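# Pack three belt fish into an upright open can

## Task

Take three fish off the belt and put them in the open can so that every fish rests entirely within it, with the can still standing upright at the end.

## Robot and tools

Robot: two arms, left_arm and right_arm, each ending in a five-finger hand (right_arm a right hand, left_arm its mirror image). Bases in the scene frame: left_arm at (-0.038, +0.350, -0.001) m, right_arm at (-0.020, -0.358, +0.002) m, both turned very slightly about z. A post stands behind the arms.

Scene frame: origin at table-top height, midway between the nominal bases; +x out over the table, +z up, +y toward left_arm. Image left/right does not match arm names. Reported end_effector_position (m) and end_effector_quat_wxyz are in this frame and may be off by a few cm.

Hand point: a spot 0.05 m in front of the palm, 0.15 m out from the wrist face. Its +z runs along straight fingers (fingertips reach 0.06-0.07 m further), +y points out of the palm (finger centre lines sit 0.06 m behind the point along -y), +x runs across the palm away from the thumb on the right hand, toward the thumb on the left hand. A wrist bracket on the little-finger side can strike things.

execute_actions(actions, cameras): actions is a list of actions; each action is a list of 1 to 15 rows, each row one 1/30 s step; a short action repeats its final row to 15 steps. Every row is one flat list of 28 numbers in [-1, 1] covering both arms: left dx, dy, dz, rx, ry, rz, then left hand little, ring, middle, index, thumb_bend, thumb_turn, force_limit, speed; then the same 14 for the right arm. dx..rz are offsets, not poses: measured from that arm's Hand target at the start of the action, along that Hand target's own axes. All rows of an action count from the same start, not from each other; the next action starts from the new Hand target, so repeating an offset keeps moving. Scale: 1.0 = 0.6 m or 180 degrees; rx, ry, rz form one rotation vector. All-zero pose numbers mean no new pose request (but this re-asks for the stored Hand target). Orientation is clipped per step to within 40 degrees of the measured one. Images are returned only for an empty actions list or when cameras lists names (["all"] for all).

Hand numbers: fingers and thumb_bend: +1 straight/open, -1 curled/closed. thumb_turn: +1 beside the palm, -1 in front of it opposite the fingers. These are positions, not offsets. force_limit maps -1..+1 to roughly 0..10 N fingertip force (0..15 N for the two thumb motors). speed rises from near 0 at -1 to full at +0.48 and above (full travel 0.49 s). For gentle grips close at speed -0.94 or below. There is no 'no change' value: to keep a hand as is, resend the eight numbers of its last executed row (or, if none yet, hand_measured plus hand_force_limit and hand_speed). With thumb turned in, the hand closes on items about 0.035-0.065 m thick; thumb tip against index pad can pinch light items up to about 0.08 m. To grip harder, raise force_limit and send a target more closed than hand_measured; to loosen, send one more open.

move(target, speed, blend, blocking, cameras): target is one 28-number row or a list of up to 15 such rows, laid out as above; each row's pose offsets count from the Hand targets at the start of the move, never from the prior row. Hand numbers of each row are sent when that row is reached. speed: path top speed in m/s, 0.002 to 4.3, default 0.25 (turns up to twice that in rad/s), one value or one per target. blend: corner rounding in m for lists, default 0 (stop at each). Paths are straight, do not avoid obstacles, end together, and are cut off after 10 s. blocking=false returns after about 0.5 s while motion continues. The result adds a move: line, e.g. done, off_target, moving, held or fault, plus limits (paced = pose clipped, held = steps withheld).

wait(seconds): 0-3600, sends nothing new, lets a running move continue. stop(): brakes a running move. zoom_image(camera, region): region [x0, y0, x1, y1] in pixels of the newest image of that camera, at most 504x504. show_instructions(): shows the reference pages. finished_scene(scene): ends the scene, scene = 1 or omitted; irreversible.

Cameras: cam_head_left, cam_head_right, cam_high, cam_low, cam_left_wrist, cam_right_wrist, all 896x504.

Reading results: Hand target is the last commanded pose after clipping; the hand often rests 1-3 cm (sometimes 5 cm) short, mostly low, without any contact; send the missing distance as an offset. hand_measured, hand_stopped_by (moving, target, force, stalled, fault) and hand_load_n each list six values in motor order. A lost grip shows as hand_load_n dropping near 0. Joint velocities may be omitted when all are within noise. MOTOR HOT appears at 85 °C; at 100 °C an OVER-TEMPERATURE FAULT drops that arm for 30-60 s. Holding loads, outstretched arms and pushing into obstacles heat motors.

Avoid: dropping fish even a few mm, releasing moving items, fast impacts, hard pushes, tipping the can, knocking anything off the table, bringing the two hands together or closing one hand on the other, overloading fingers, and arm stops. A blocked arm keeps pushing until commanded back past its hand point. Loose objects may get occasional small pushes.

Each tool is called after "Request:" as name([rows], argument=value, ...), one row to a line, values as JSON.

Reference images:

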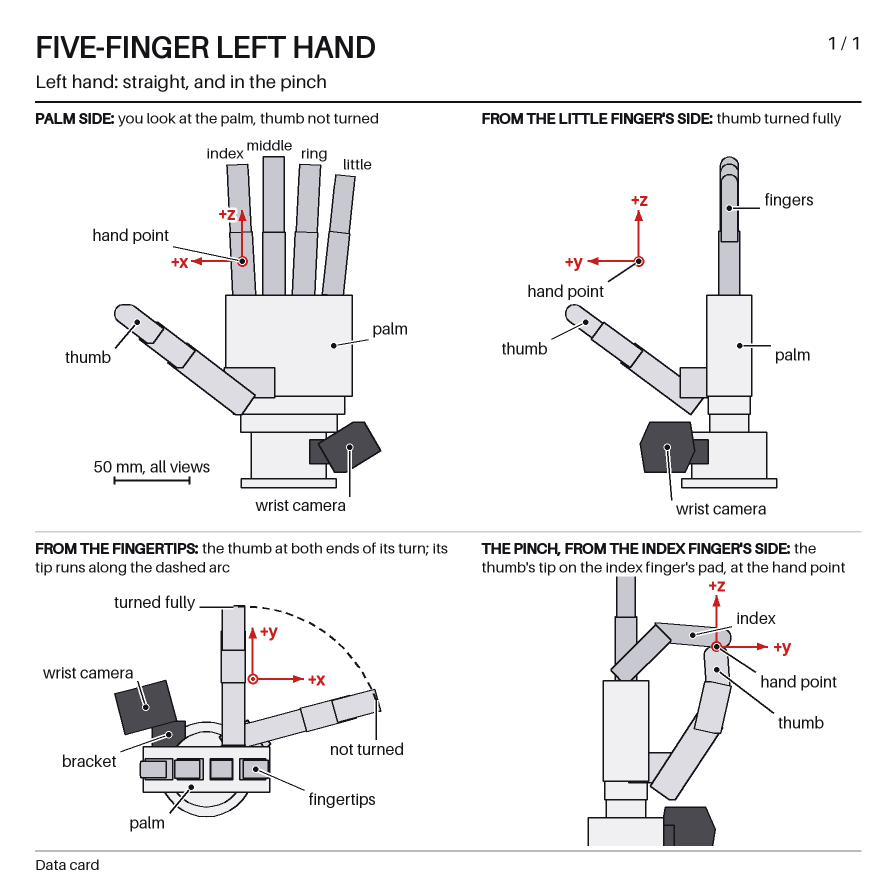

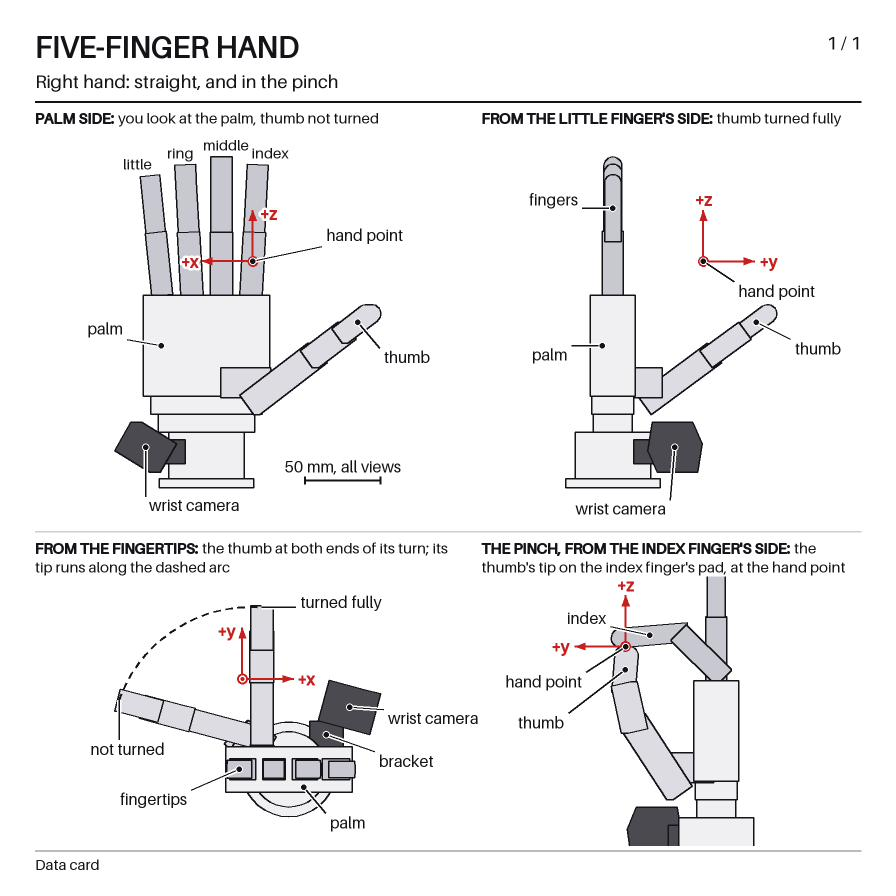

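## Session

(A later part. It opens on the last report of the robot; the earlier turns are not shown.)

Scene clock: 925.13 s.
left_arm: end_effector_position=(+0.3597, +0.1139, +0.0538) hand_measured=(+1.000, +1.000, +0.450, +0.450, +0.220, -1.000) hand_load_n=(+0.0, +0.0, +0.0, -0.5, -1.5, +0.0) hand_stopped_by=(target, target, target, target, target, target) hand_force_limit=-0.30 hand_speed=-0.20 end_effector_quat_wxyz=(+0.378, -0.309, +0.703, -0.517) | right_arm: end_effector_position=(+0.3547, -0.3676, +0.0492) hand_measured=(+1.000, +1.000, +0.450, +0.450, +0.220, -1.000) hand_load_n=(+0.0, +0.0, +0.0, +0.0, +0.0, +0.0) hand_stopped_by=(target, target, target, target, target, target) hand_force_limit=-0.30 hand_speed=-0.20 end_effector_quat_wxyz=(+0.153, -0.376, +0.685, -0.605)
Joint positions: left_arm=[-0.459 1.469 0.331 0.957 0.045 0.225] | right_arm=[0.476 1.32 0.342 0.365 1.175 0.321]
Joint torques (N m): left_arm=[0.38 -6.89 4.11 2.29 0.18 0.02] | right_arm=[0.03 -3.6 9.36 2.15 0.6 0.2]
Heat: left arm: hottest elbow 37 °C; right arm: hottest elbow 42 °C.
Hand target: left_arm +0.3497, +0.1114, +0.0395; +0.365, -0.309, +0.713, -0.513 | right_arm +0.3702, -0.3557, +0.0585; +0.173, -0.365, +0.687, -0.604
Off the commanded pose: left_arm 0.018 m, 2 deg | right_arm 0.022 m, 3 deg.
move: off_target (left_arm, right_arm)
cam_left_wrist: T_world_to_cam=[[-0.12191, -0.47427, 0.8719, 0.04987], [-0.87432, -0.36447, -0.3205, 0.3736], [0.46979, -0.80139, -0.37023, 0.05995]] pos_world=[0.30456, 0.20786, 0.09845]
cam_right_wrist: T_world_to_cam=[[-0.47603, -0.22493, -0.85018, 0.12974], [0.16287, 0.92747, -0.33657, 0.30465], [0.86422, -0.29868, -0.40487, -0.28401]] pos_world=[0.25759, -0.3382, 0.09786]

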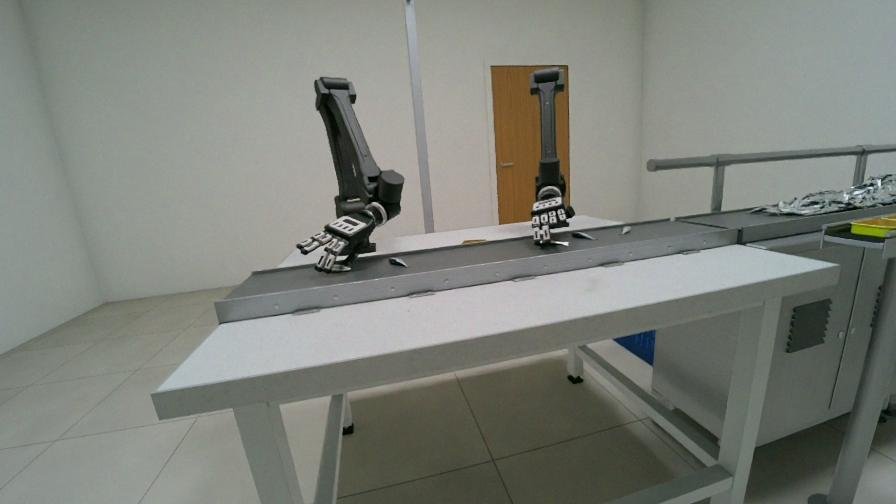

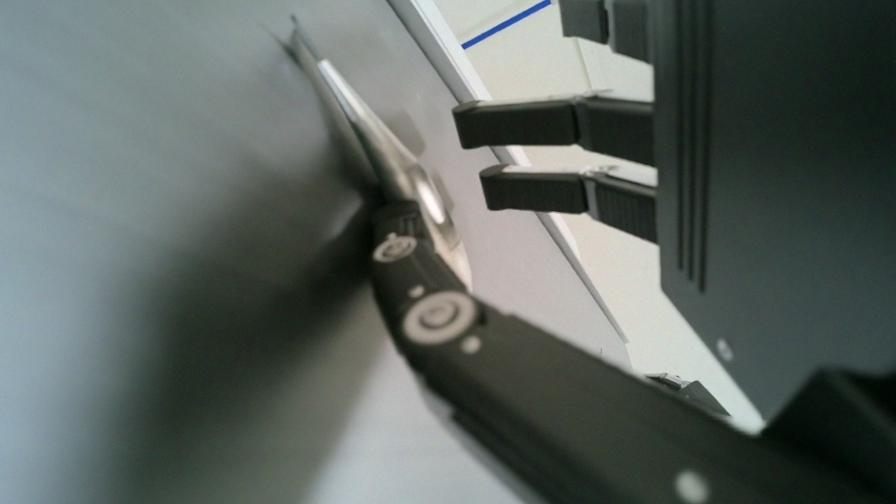

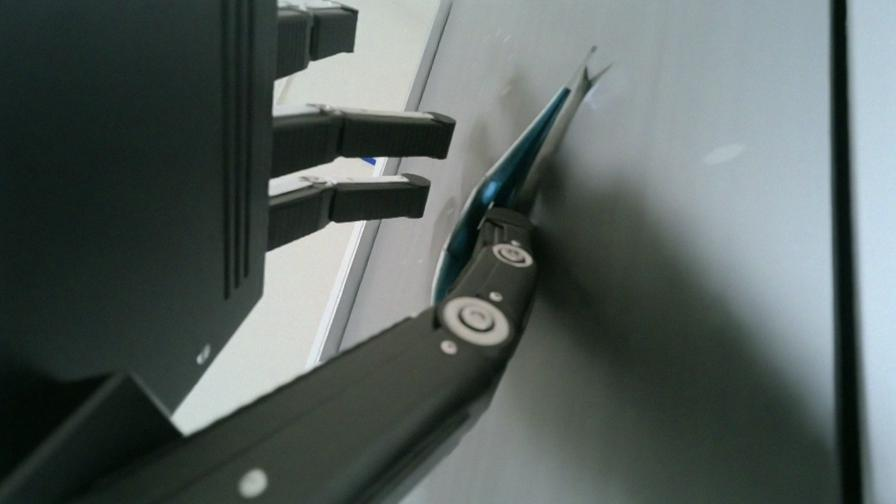

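Request:
move(target=[0,0,0,0,0,0,1,1,0.3,0.3,0.14,-1,-0.3,-0.4,-0.00135,0.00638,0.0014,0,0,0,1,1,0.3,0.3,0.15,-1,-0.3,-0.4], speed=0.03, cameras=["cam_low","cam_left_wrist","cam_right_wrist"])

Scene clock: 947.80 s.
left_arm: end_effector_position=(+0.3576, +0.1146, +0.0501) hand_measured=(+1.000, +1.000, +0.300, +0.300, +0.140, -1.000) hand_load_n=(+0.0, +0.0, +0.0, +0.0, -1.0, +0.0) hand_stopped_by=(target, target, target, target, target, target) hand_force_limit=-0.30 hand_speed=-0.40 end_effector_quat_wxyz=(+0.376, -0.310, +0.706, -0.515) | right_arm: end_effector_position=(+0.3562, -0.3669, +0.0465) hand_measured=(+1.000, +1.000, +0.300, +0.300, +0.150, -1.000) hand_load_n=(+0.0, +0.0, +0.0, +0.0, +0.0, +0.0) hand_stopped_by=(target, target, target, target, target, target) hand_force_limit=-0.30 hand_speed=-0.40 end_effector_quat_wxyz=(+0.154, -0.375, +0.685, -0.605)
Joint positions: left_arm=[-0.459 1.474 0.327 0.958 0.045 0.225] | right_arm=[0.476 1.337 0.342 0.386 1.175 0.321]
Joint torques (N m): left_arm=[0.79 -7 4.23 2.19 0.11 0.01] | right_arm=[0.21 -3.37 8.96 2.07 0.6 0.18]
Heat: left arm: hottest elbow 36 °C; right arm: hottest elbow 42 °C.
Hand target: left_arm +0.3496, +0.1115, +0.0394; +0.365, -0.309, +0.713, -0.512 | right_arm +0.3702, -0.3557, +0.0545; +0.174, -0.365, +0.687, -0.604
Off the commanded pose: left_arm 0.014 m, 1 deg | right_arm 0.020 m, 2 deg.
move: off_target (right_arm)
cam_left_wrist: T_world_to_cam=[[-0.11588, -0.4774, 0.87101, 0.05146], [-0.87715, -0.36226, -0.31525, 0.37138], [0.46603, -0.80053, -0.37677, 0.06164]] pos_world=[0.30299, 0.20845, 0.09548]
cam_right_wrist: T_world_to_cam=[[-0.47285, -0.2234, -0.85235, 0.12795], [0.1645, 0.92794, -0.33447, 0.30244], [0.86565, -0.29837, -0.40203, -0.28666]] pos_world=[0.25889, -0.33759, 0.09497]

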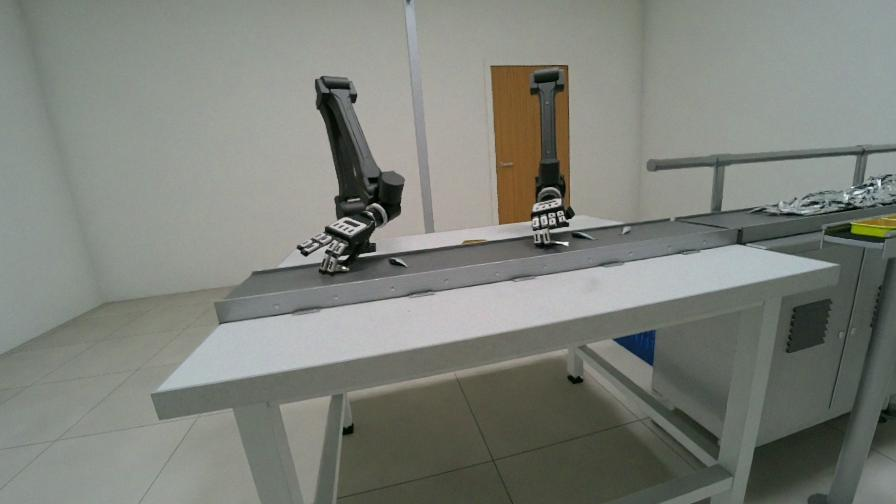

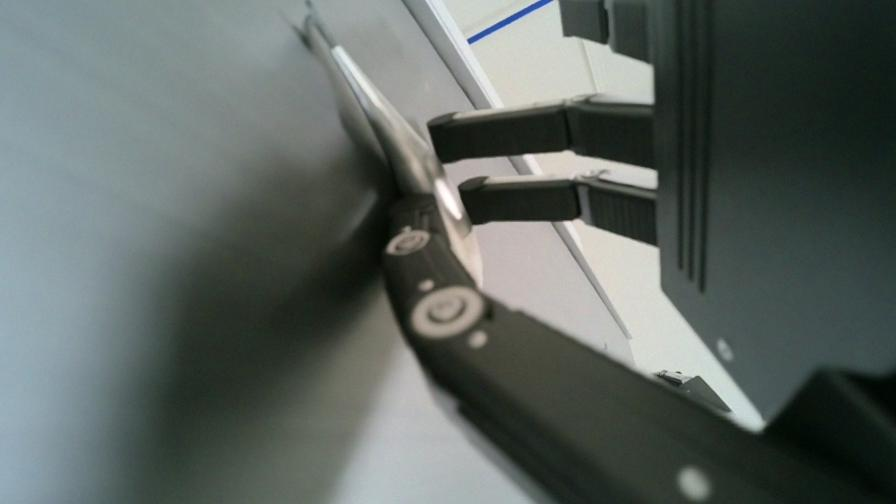

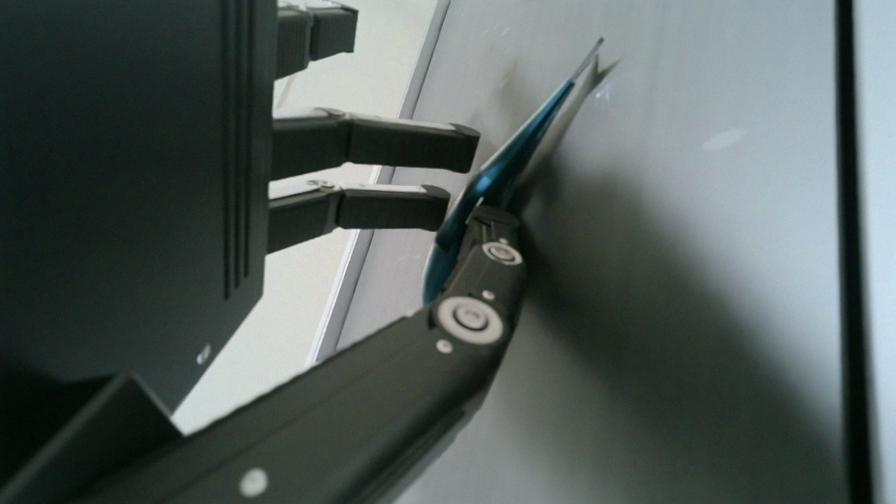

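Request:
move(target=[0,0,0,0,0,0,1,1,-0.35,-0.35,0.14,-1,-0.3,-0.85,-0.00101,0.00479,0.00105,0,0,0,1,1,0.3,0.3,0.15,-1,-0.3,-0.4], speed=0.03, cameras=["cam_low","cam_left_wrist","cam_right_wrist"])

Request:
zoom_image(camera="cam_low", region=[510, 200, 590, 260])

Request:
zoom_image(camera="cam_low", region=[300, 220, 380, 280])

Scene clock: 955.83 s.
left_arm: end_effector_position=(+0.3593, +0.1137, +0.0543) hand_measured=(+1.000, +1.000, -0.030, -0.086, +0.140, -1.000) hand_load_n=(+0.0, +0.0, +0.5, +4.0, +2.0, -0.5) hand_stopped_by=(target, target, force, force, target, target) hand_force_limit=-0.30 hand_speed=-0.85 end_effector_quat_wxyz=(+0.379, -0.307, +0.701, -0.520) | right_arm: end_effector_position=(+0.3576, -0.3665, +0.0456) hand_measured=(+1.000, +1.000, +0.300, +0.300, +0.150, -1.000) hand_load_n=(+0.0, +0.0, +0.0, +0.0, -0.5, -0.5) hand_stopped_by=(target, target, target, target, target, target) hand_force_limit=-0.30 hand_speed=-0.40 end_effector_quat_wxyz=(+0.156, -0.372, +0.686, -0.606)
Joint positions: left_arm=[-0.459 1.474 0.327 0.974 0.045 0.225] | right_arm=[0.476 1.348 0.342 0.404 1.177 0.321]
Joint torques (N m): left_arm=[-0.26 -7 4.22 1.43 0.13 0.04] | right_arm=[0.03 -3.37 8.66 2.1 0.53 0.19]
Heat: left arm: hottest elbow 35 °C; right arm: hottest elbow 42 °C.
Hand target: left_arm +0.3496, +0.1115, +0.0394; +0.365, -0.309, +0.713, -0.512 | right_arm +0.3702, -0.3558, +0.0514; +0.173, -0.365, +0.687, -0.605
Off the commanded pose: left_arm 0.018 m, 2 deg | right_arm 0.018 m, 2 deg.
move: off_target (right_arm)
cam_left_wrist: T_world_to_cam=[[-0.12856, -0.47081, 0.87282, 0.05135], [-0.87248, -0.36469, -0.32523, 0.37295], [0.47143, -0.80333, -0.36389, 0.05949]] pos_world=[0.30395, 0.20797, 0.09812]
cam_right_wrist: T_world_to_cam=[[-0.46746, -0.22103, -0.85594, 0.12699], [0.16828, 0.92828, -0.33162, 0.30021], [0.86785, -0.29906, -0.39674, -0.28952]] pos_world=[0.2601, -0.3372, 0.09338]

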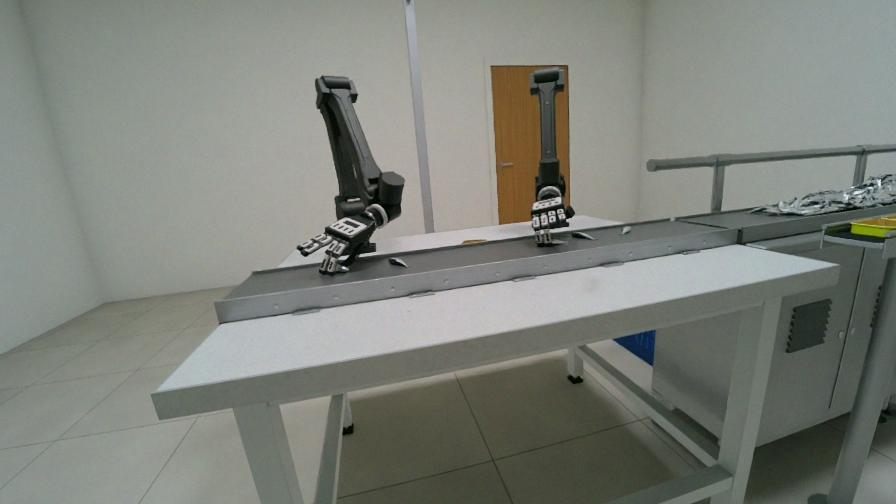

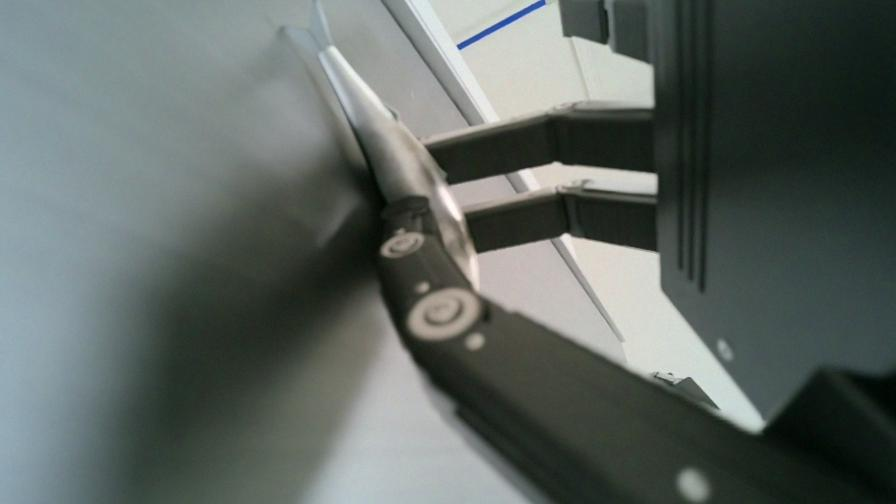

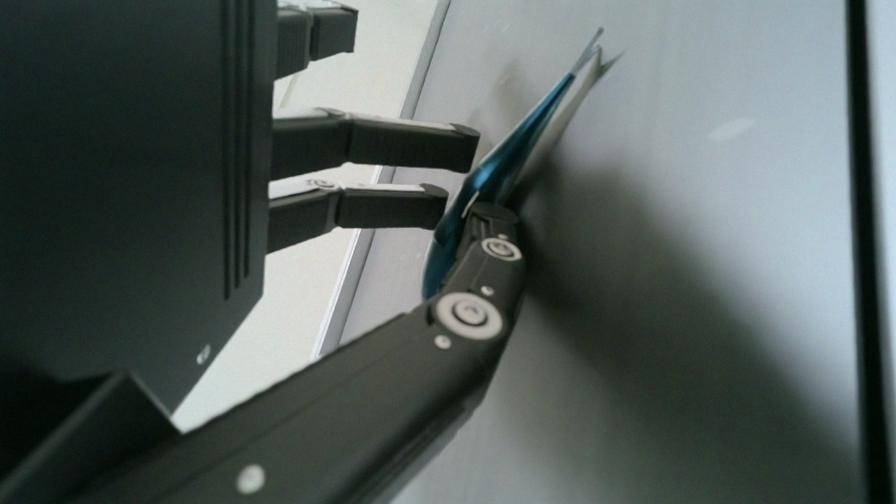

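Scaled by 6.300.

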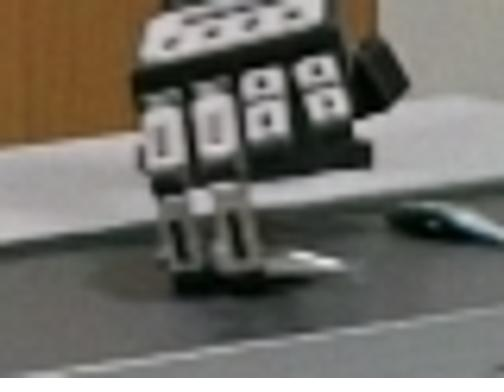

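Scaled by 6.300.

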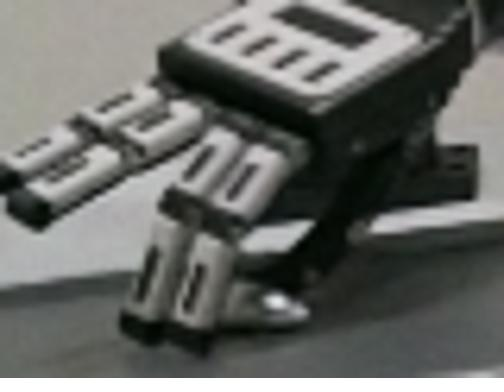

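Request:
move(target=[0,0,0,0,0,0,1,1,-0.2,-0.2,0.14,-1,-0.2,-0.9,0,0,0,0,0,0,1,1,-0.35,-0.35,0.15,-1,-0.3,-0.85], speed=0.03, cameras=["cam_low","cam_left_wrist","cam_right_wrist"])

Request:
zoom_image(camera="cam_low", region=[510, 200, 590, 260])

Request:
zoom_image(camera="cam_low", region=[300, 220, 380, 280])

Scene clock: 963.10 s.
left_arm: end_effector_position=(+0.3594, +0.1137, +0.0544) hand_measured=(+1.000, +1.000, -0.066, -0.094, +0.140, -1.000) hand_load_n=(+0.0, +0.0, +4.5, +5.5, +4.5, +0.0) hand_stopped_by=(target, target, force, force, target, target) hand_force_limit=-0.20 hand_speed=-0.90 end_effector_quat_wxyz=(+0.380, -0.307, +0.701, -0.520) | right_arm: end_effector_position=(+0.3639, -0.3645, +0.0518) hand_measured=(+1.000, +1.000, -0.046, -0.088, +0.150, -1.000) hand_load_n=(+0.0, +0.0, +3.5, +3.5, +2.0, -0.5) hand_stopped_by=(target, target, force, force, target, target) hand_force_limit=-0.30 hand_speed=-0.85 end_effector_quat_wxyz=(+0.165, -0.362, +0.687, -0.608)
Joint positions: left_arm=[-0.459 1.474 0.327 0.975 0.045 0.225] | right_arm=[0.476 1.348 0.353 0.417 1.183 0.323]
Joint torques (N m): left_arm=[0.32 -6.89 4.15 1.37 0.18 0.04] | right_arm=[0.09 -3.37 7.75 1.69 0.28 0.15]
Heat: left arm: hottest elbow 35 °C; right arm: hottest elbow 42 °C.
Hand target: left_arm +0.3496, +0.1115, +0.0393; +0.365, -0.309, +0.713, -0.512 | right_arm +0.3702, -0.3557, +0.0514; +0.173, -0.365, +0.687, -0.604
Off the commanded pose: left_arm 0.018 m, 2 deg | right_arm 0.011 m, 1 deg.
move: done
cam_left_wrist: T_world_to_cam=[[-0.1292, -0.4705, 0.87289, 0.05134], [-0.87225, -0.36481, -0.32574, 0.37294], [0.47169, -0.80346, -0.36326, 0.05933]] pos_world=[0.30394, 0.20788, 0.09822]
cam_right_wrist: T_world_to_cam=[[-0.44683, -0.21137, -0.86929, 0.13238], [0.18196, 0.9299, -0.31964, 0.29435], [0.87592, -0.301, -0.37705, -0.29655]] pos_world=[0.26534, -0.335, 0.09735]

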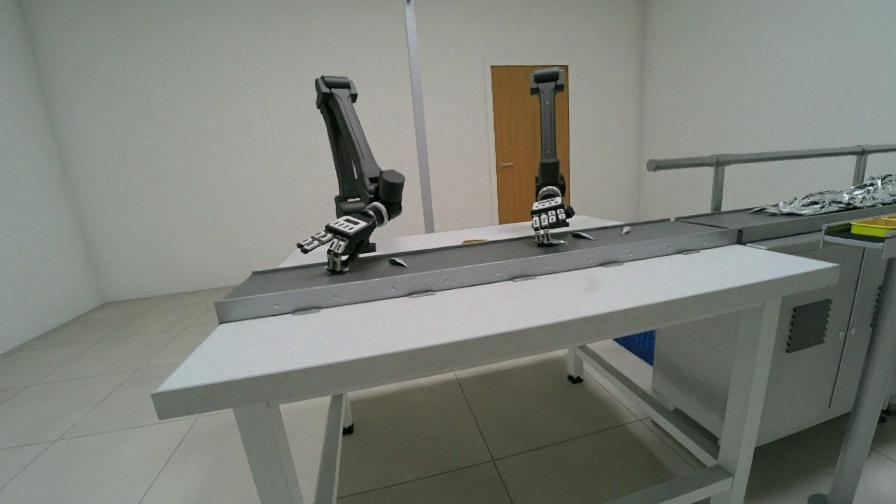

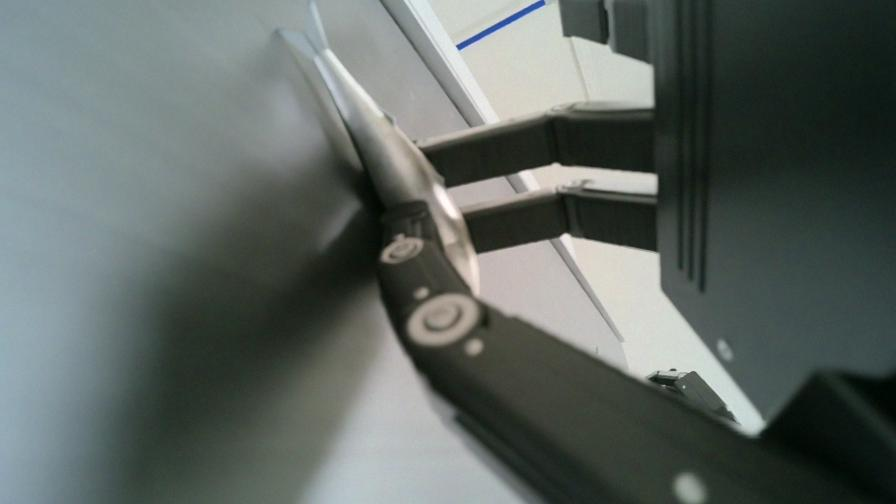

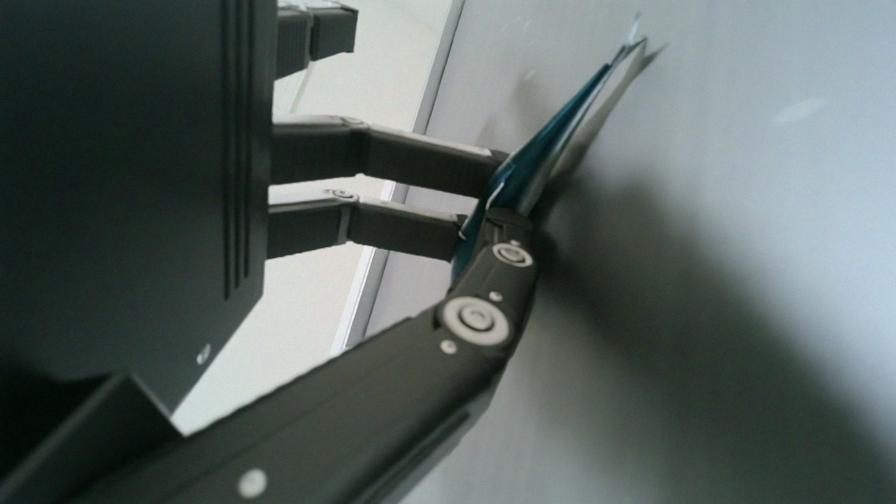

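Scaled by 6.300.

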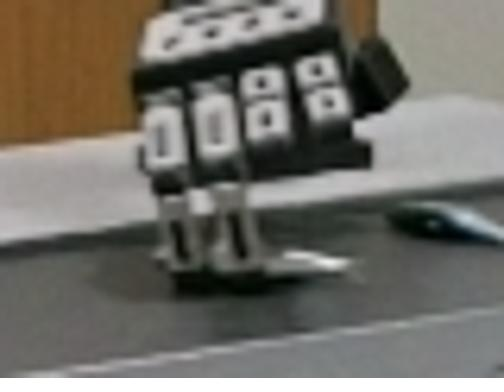

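Scaled by 6.300.

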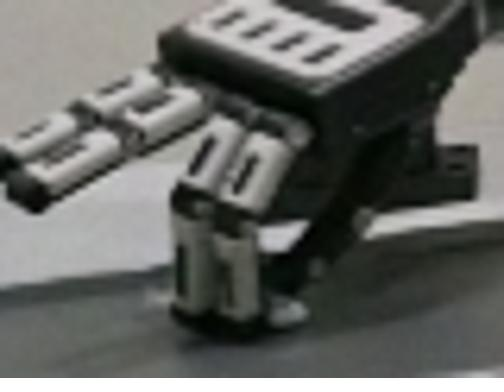

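Request:
move(target=[-0.0169,-0.0797,-0.0174,0,0,0,1,1,-0.2,-0.2,0.14,-1,-0.2,-0.9,0.01346,-0.0638,-0.01403,0,0,0,1,1,-0.35,-0.35,0.15,-1,-0.3,-0.85], speed=0.05, cameras=["cam_low","cam_left_wrist","cam_right_wrist"])

Request:
zoom_image(camera="cam_low", region=[300, 190, 400, 265])

Request:
zoom_image(camera="cam_low", region=[500, 180, 600, 255])

Scene clock: 971.57 s.
left_arm: end_effector_position=(+0.3428, +0.1223, +0.0738) hand_measured=(+1.000, +1.000, -0.066, -0.094, +0.140, -1.000) hand_load_n=(+0.0, +0.0, +3.5, +6.0, +4.5, -0.5) hand_stopped_by=(target, target, force, force, target, target) hand_force_limit=-0.20 hand_speed=-0.90 end_effector_quat_wxyz=(+0.363, -0.317, +0.720, -0.499) | right_arm: end_effector_position=(+0.3549, -0.3682, +0.0751) hand_measured=(+1.000, +1.000, -0.046, -0.088, +0.150, -1.000) hand_load_n=(+0.0, +0.0, +0.0, +0.0, +0.0, +0.0) hand_stopped_by=(target, target, force, force, target, target) hand_force_limit=-0.30 hand_speed=-0.85 end_effector_quat_wxyz=(+0.151, -0.374, +0.685, -0.606)
Joint positions: left_arm=[-0.459 1.277 0.327 0.71 0.045 0.225] | right_arm=[0.476 1.219 0.371 0.232 1.18 0.323]
Joint torques (N m): left_arm=[0.03 -8.23 8.1 1.42 0.12 0.03] | right_arm=[0.26 -4.84 10.81 1.13 0.41 0.14]
Heat: left arm: hottest elbow 35 °C; right arm: hottest elbow 41 °C.
Hand target: left_arm +0.3495, +0.1115, +0.0893; +0.365, -0.309, +0.713, -0.512 | right_arm +0.3700, -0.3557, +0.0913; +0.173, -0.365, +0.687, -0.605
Off the commanded pose: left_arm 0.020 m, 2 deg | right_arm 0.026 m, 3 deg.
move: off_target (left_arm, right_arm)
cam_left_wrist: T_world_to_cam=[[-0.07687, -0.49776, 0.8639, 0.02246], [-0.8906, -0.35525, -0.28393, 0.37002], [0.44824, -0.79122, -0.416, 0.09156]] pos_world=[0.29023, 0.21508, 0.12375]
cam_right_wrist: T_world_to_cam=[[-0.4765, -0.22437, -0.85006, 0.15212], [0.16804, 0.92582, -0.33855, 0.31166], [0.86297, -0.30416, -0.40345, -0.27553]] pos_world=[0.25788, -0.33821, 0.12366]

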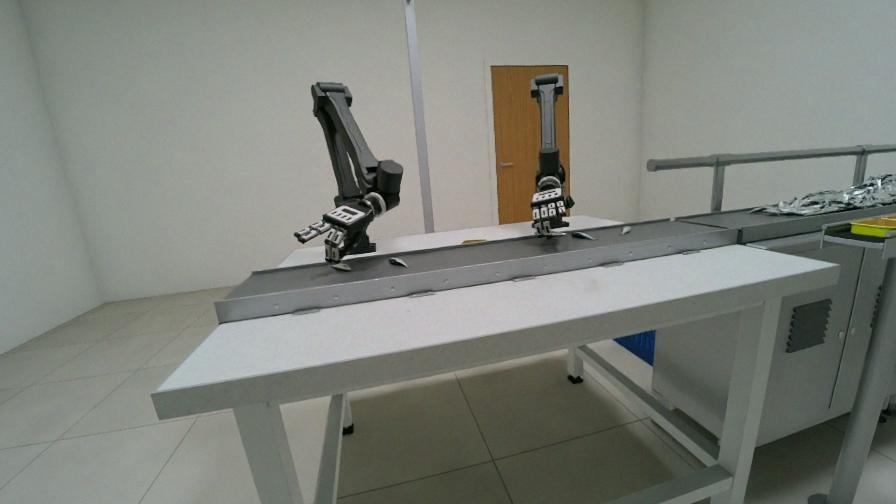

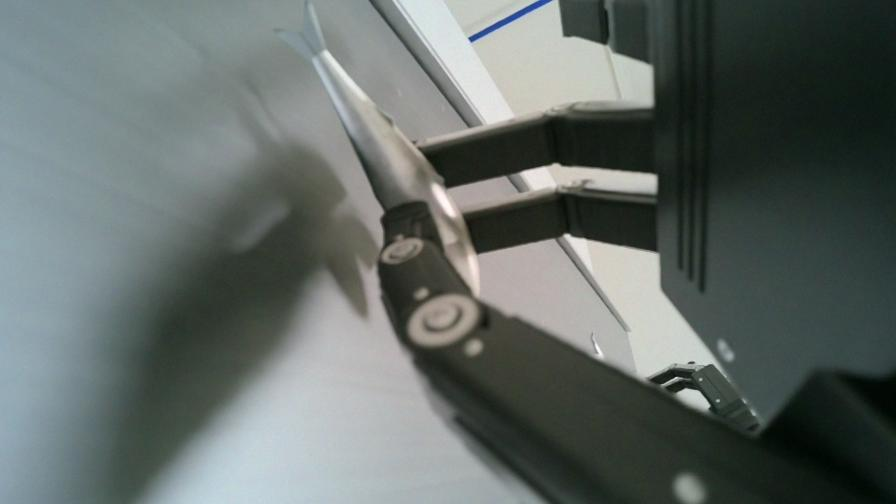

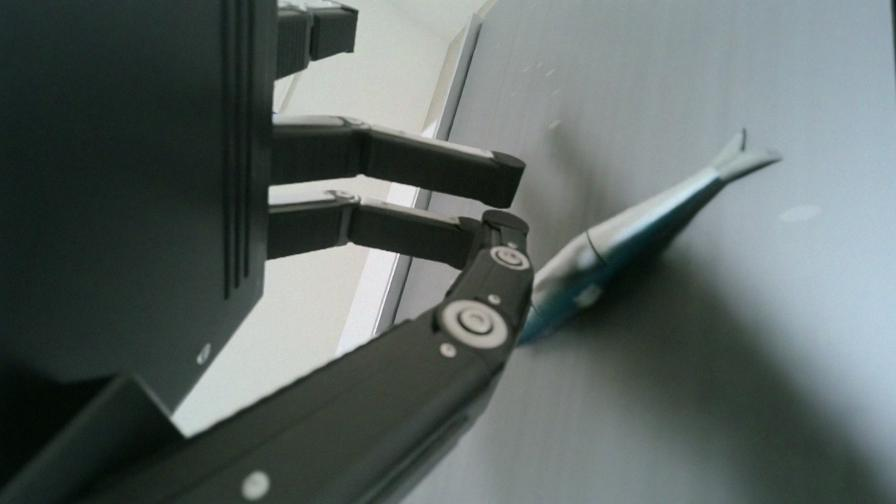

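Scaled by 5.040.

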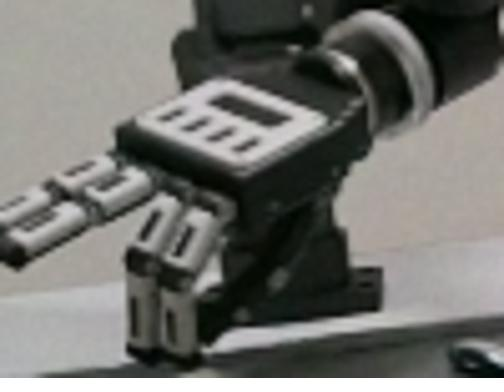

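Scaled by 5.040.

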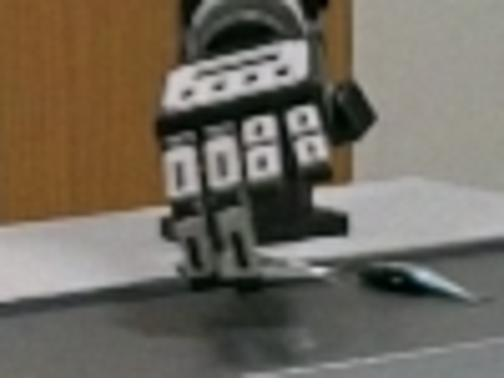

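Request:
zoom_image(camera="cam_low", region=[300, 220, 400, 280])

Request:
execute_actions(actions=[], cameras=["cam_head_right","cam_high","cam_head_left"])

Request:
zoom_image(camera="cam_head_right", region=[340, 305, 425, 385])

Request:
zoom_image(camera="cam_head_right", region=[450, 200, 610, 300])

Scaled by 5.040.

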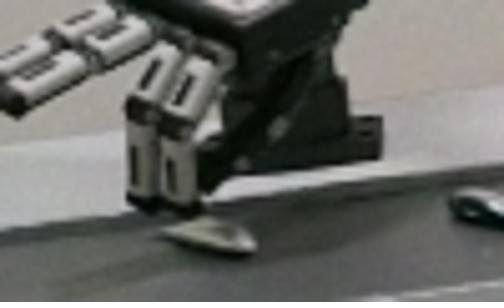

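Scene clock: 1022.53 s.
left_arm: end_effector_position=(+0.3428, +0.1223, +0.0738) hand_measured=(+1.000, +1.000, -0.066, -0.094, +0.140, -1.000) hand_load_n=(+0.0, +0.0, +4.0, +6.0, +4.5, +0.0) hand_stopped_by=(target, target, force, force, target, target) hand_force_limit=-0.20 hand_speed=-0.90 end_effector_quat_wxyz=(+0.363, -0.317, +0.720, -0.499) | right_arm: end_effector_position=(+0.3549, -0.3682, +0.0751) hand_measured=(+1.000, +1.000, -0.046, -0.088, +0.150, -1.000) hand_load_n=(+0.0, +0.0, +0.0, +0.0, +0.0, +0.0) hand_stopped_by=(target, target, force, force, target, target) hand_force_limit=-0.30 hand_speed=-0.85 end_effector_quat_wxyz=(+0.151, -0.374, +0.685, -0.606)
Joint positions: left_arm=[-0.459 1.277 0.327 0.71 0.045 0.225] | right_arm=[0.476 1.219 0.371 0.232 1.18 0.323]
Joint velocities: within noise
Joint torques (N m): left_arm=[-0.26 -8.18 8.09 1.37 0.09 0.02] | right_arm=[0.38 -4.66 10.82 1.29 0.41 0.13]
Motor temperatures (°C): left_arm=[25 31 38 26 24 23] | right_arm=[24 26 41 24 26 22]
Heat: left arm: hottest elbow 38 °C; right arm: hottest elbow 41 °C.
Hand target: left_arm +0.3495, +0.1115, +0.0894; +0.365, -0.309, +0.713, -0.512 | right_arm +0.3701, -0.3557, +0.0914; +0.173, -0.365, +0.687, -0.605
Off the commanded pose: left_arm 0.020 m, 2 deg | right_arm 0.026 m, 3 deg.
Images, in order (width x height): cam_head_left 896x504, cam_head_right 896x504, cam_high 896x504.

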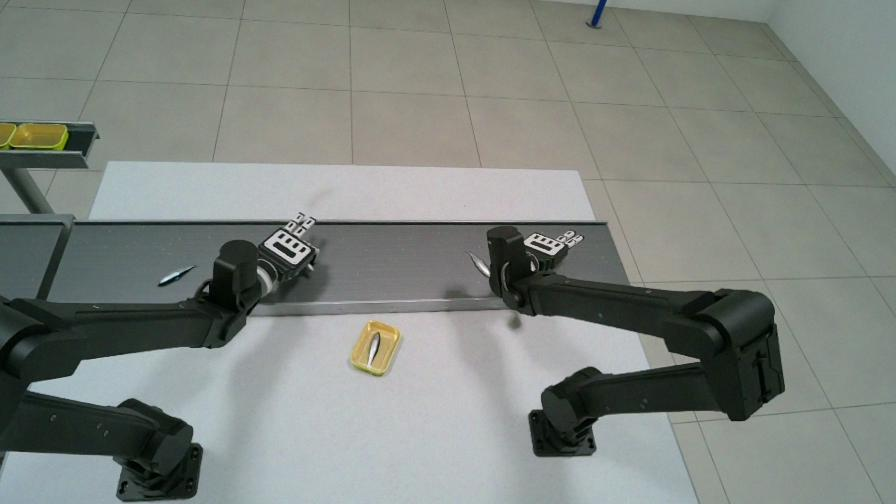

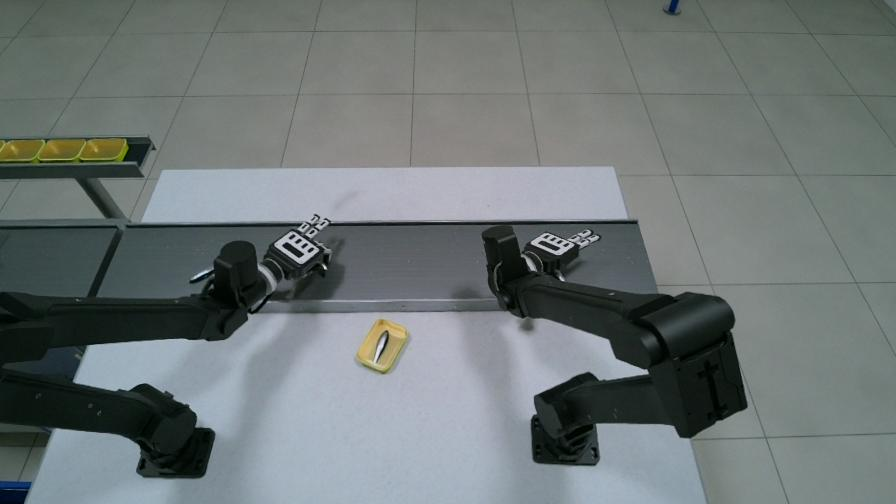

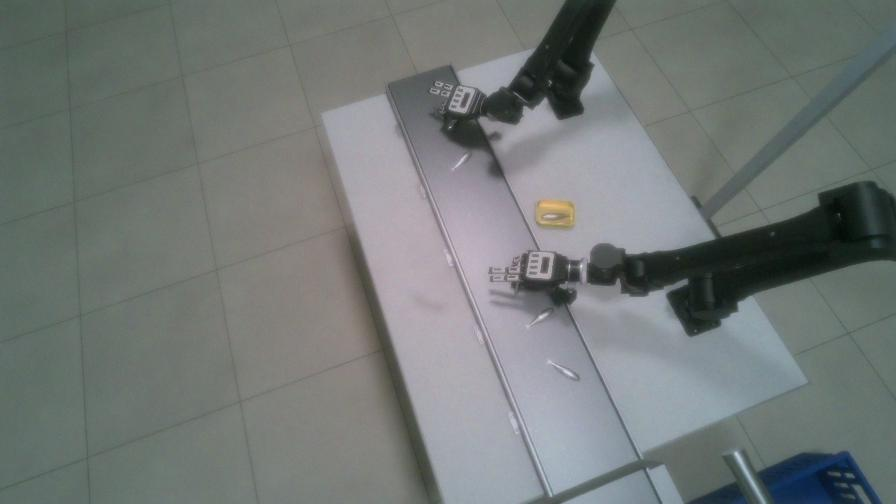

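Scaled by 5.929.

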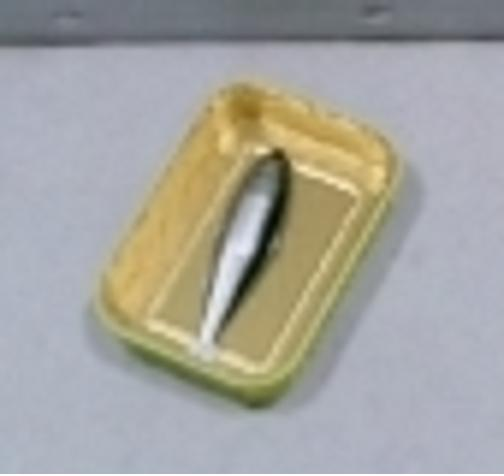

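Scaled by 3.150.

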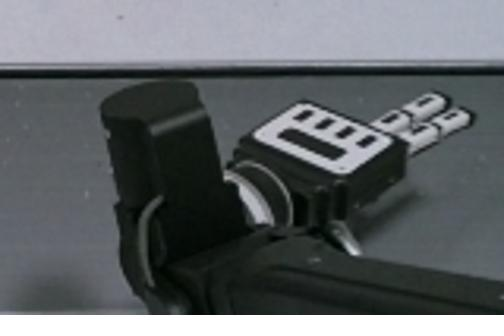

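Request:
move([
  [0.0061,-0.122,-0.0455,0,0,0,1,1,-0.2,-0.2,0.14,-1,-0.2,-0.9,0,0,0,0,0,0,1,1,0.3,0.3,0.15,-1,-0.3,-0.3],
  [0.2078,-0.1298,-0.1728,-0.0101,0.3957,0.2417,1,1,-0.2,-0.2,0.14,-1,-0.2,-0.9,0,0,0,0,0,0,1,1,0.3,0.3,0.15,-1,-0.3,-0.3],
], speed=0.12, blend=[0.02,0], cameras=["cam_low","cam_left_wrist","cam_high","cam_head_right"])

Scene clock: 1058.30 s.
left_arm: end_effector_position=(+0.1905, +0.0537, +0.1444) hand_measured=(+1.000, +1.000, -0.066, -0.094, +0.140, -1.000) hand_load_n=(+0.0, -0.5, +4.0, +5.5, +4.5, +0.0) hand_stopped_by=(target, target, force, force, target, target) hand_force_limit=-0.20 hand_speed=-0.90 end_effector_quat_wxyz=(+0.032, +0.289, +0.862, -0.416) | right_arm: end_effector_position=(+0.3549, -0.3682, +0.0751) hand_measured=(+1.000, +1.000, +0.300, +0.300, +0.150, -1.000) hand_load_n=(+0.0, +0.0, +0.0, +0.0, +0.0, +0.0) hand_stopped_by=(target, target, target, target, target, target) hand_force_limit=-0.30 hand_speed=-0.30 end_effector_quat_wxyz=(+0.151, -0.374, +0.685, -0.606)
Joint positions: left_arm=[-0.628 1.154 0.851 -0.84 0.773 1.391] | right_arm=[0.476 1.219 0.371 0.232 1.18 0.323]
Joint torques (N m): left_arm=[0.62 -7.12 11.93 0.34 0.62 0.17] | right_arm=[0.26 -5.01 10.85 1.26 0.42 0.14]
Heat: left arm: hottest elbow 42 °C; right arm: hottest elbow 41 °C.
Hand target: left_arm +0.2004, +0.0399, +0.1602; +0.041, +0.302, +0.854, -0.421 | right_arm +0.3701, -0.3557, +0.0914; +0.173, -0.365, +0.687, -0.605
Off the commanded pose: left_arm 0.023 m, 2 deg | right_arm 0.025 m, 3 deg.
move: off_target (left_arm); blend cut to 0 m at target 1
cam_left_wrist: T_world_to_cam=[[-0.72453, -0.32151, 0.60965, 0.06612], [-0.46376, 0.88176, -0.08613, 0.05378], [-0.50988, -0.34514, -0.78797, 0.34715]] pos_world=[0.24985, 0.09365, 0.23787]
Images, in order (width x height): cam_head_right 896x504, cam_high 896x504, cam_low 896x504, cam_left_wrist 896x504.

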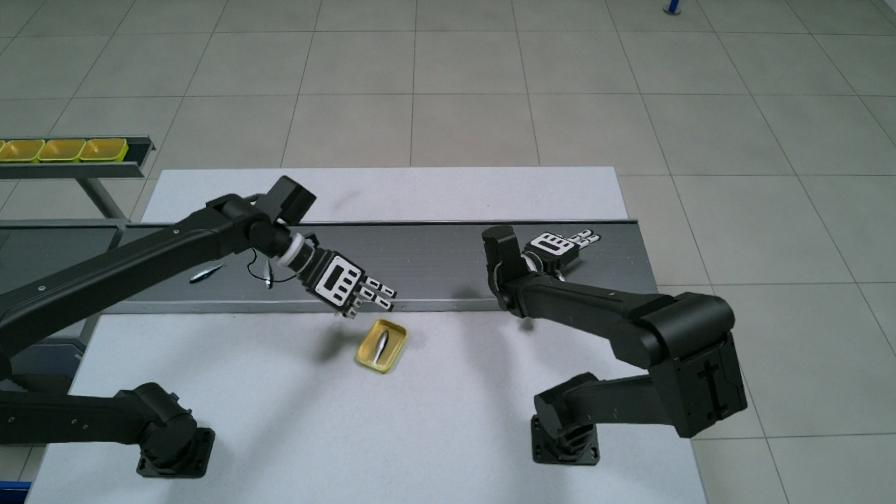

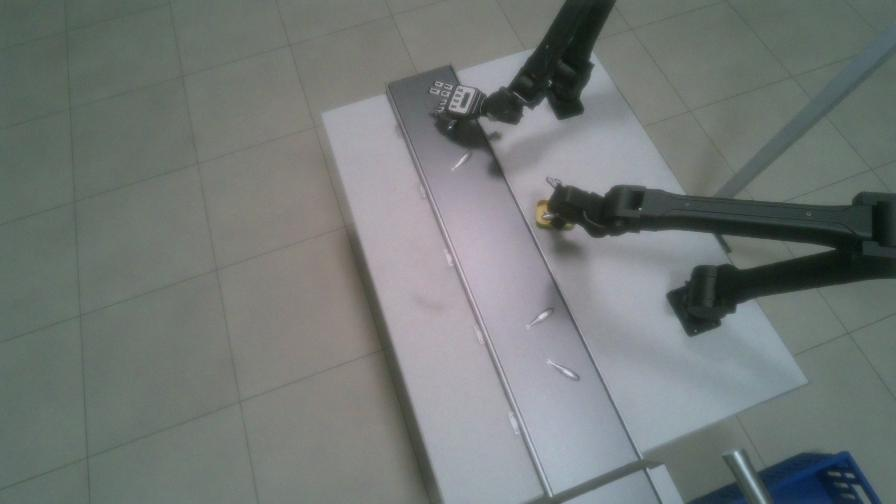

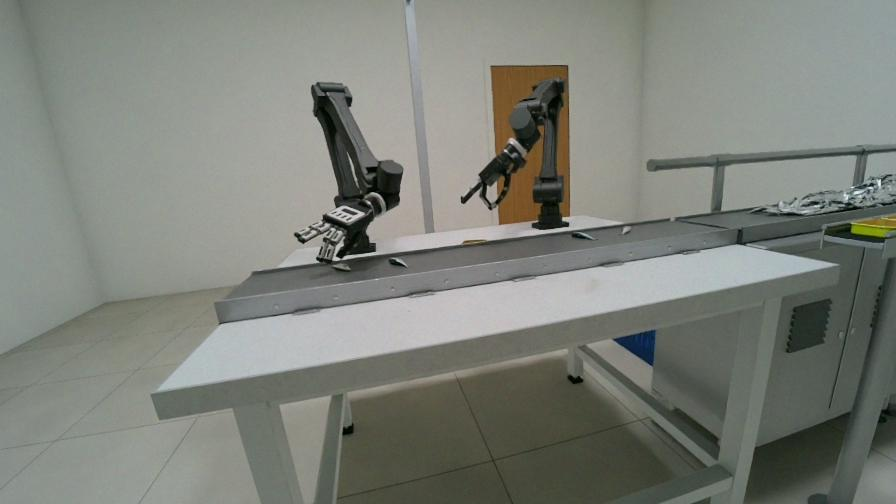

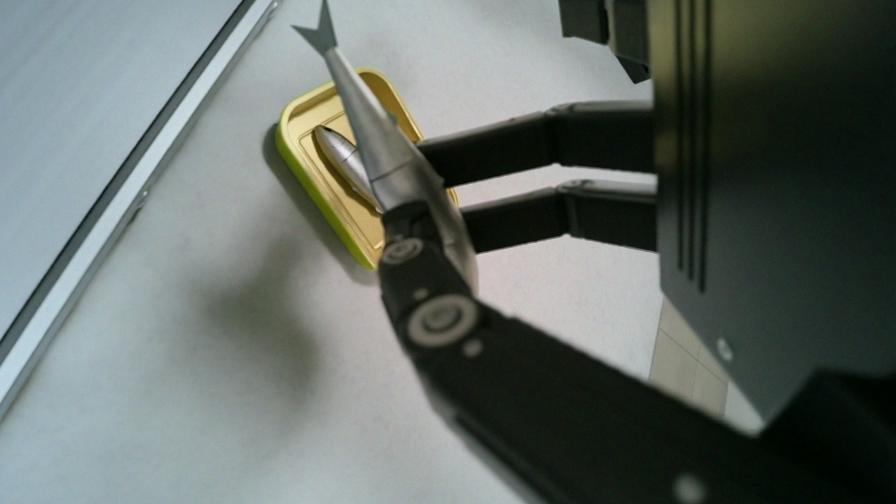

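Request:
zoom_image(camera="cam_head_right", region=[300, 235, 440, 385])

Request:
zoom_image(camera="cam_high", region=[500, 160, 620, 260])

Request:
zoom_image(camera="cam_low", region=[440, 130, 560, 250])

Request:
zoom_image(camera="cam_left_wrist", region=[250, 0, 550, 300])

Scaled by 3.360.

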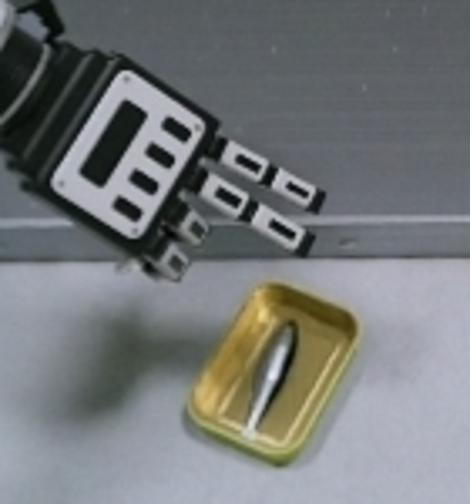

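Scaled by 4.200.

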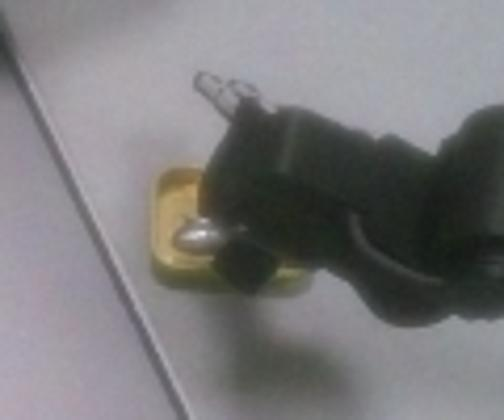

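Scaled by 4.200.

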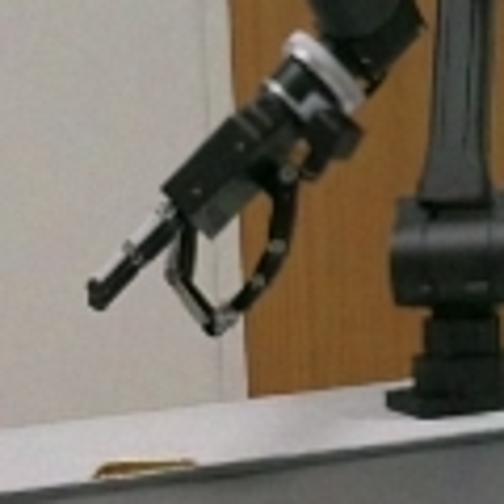

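Scaled by 1.680.

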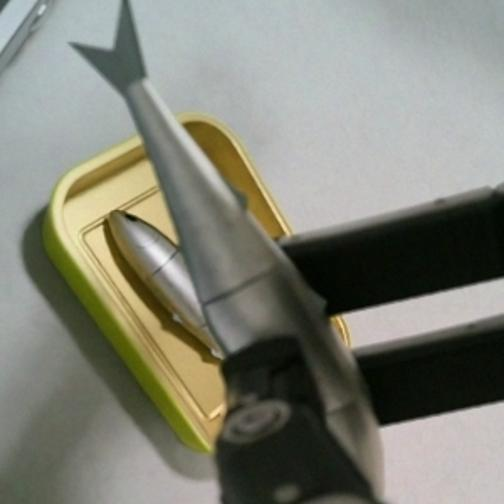

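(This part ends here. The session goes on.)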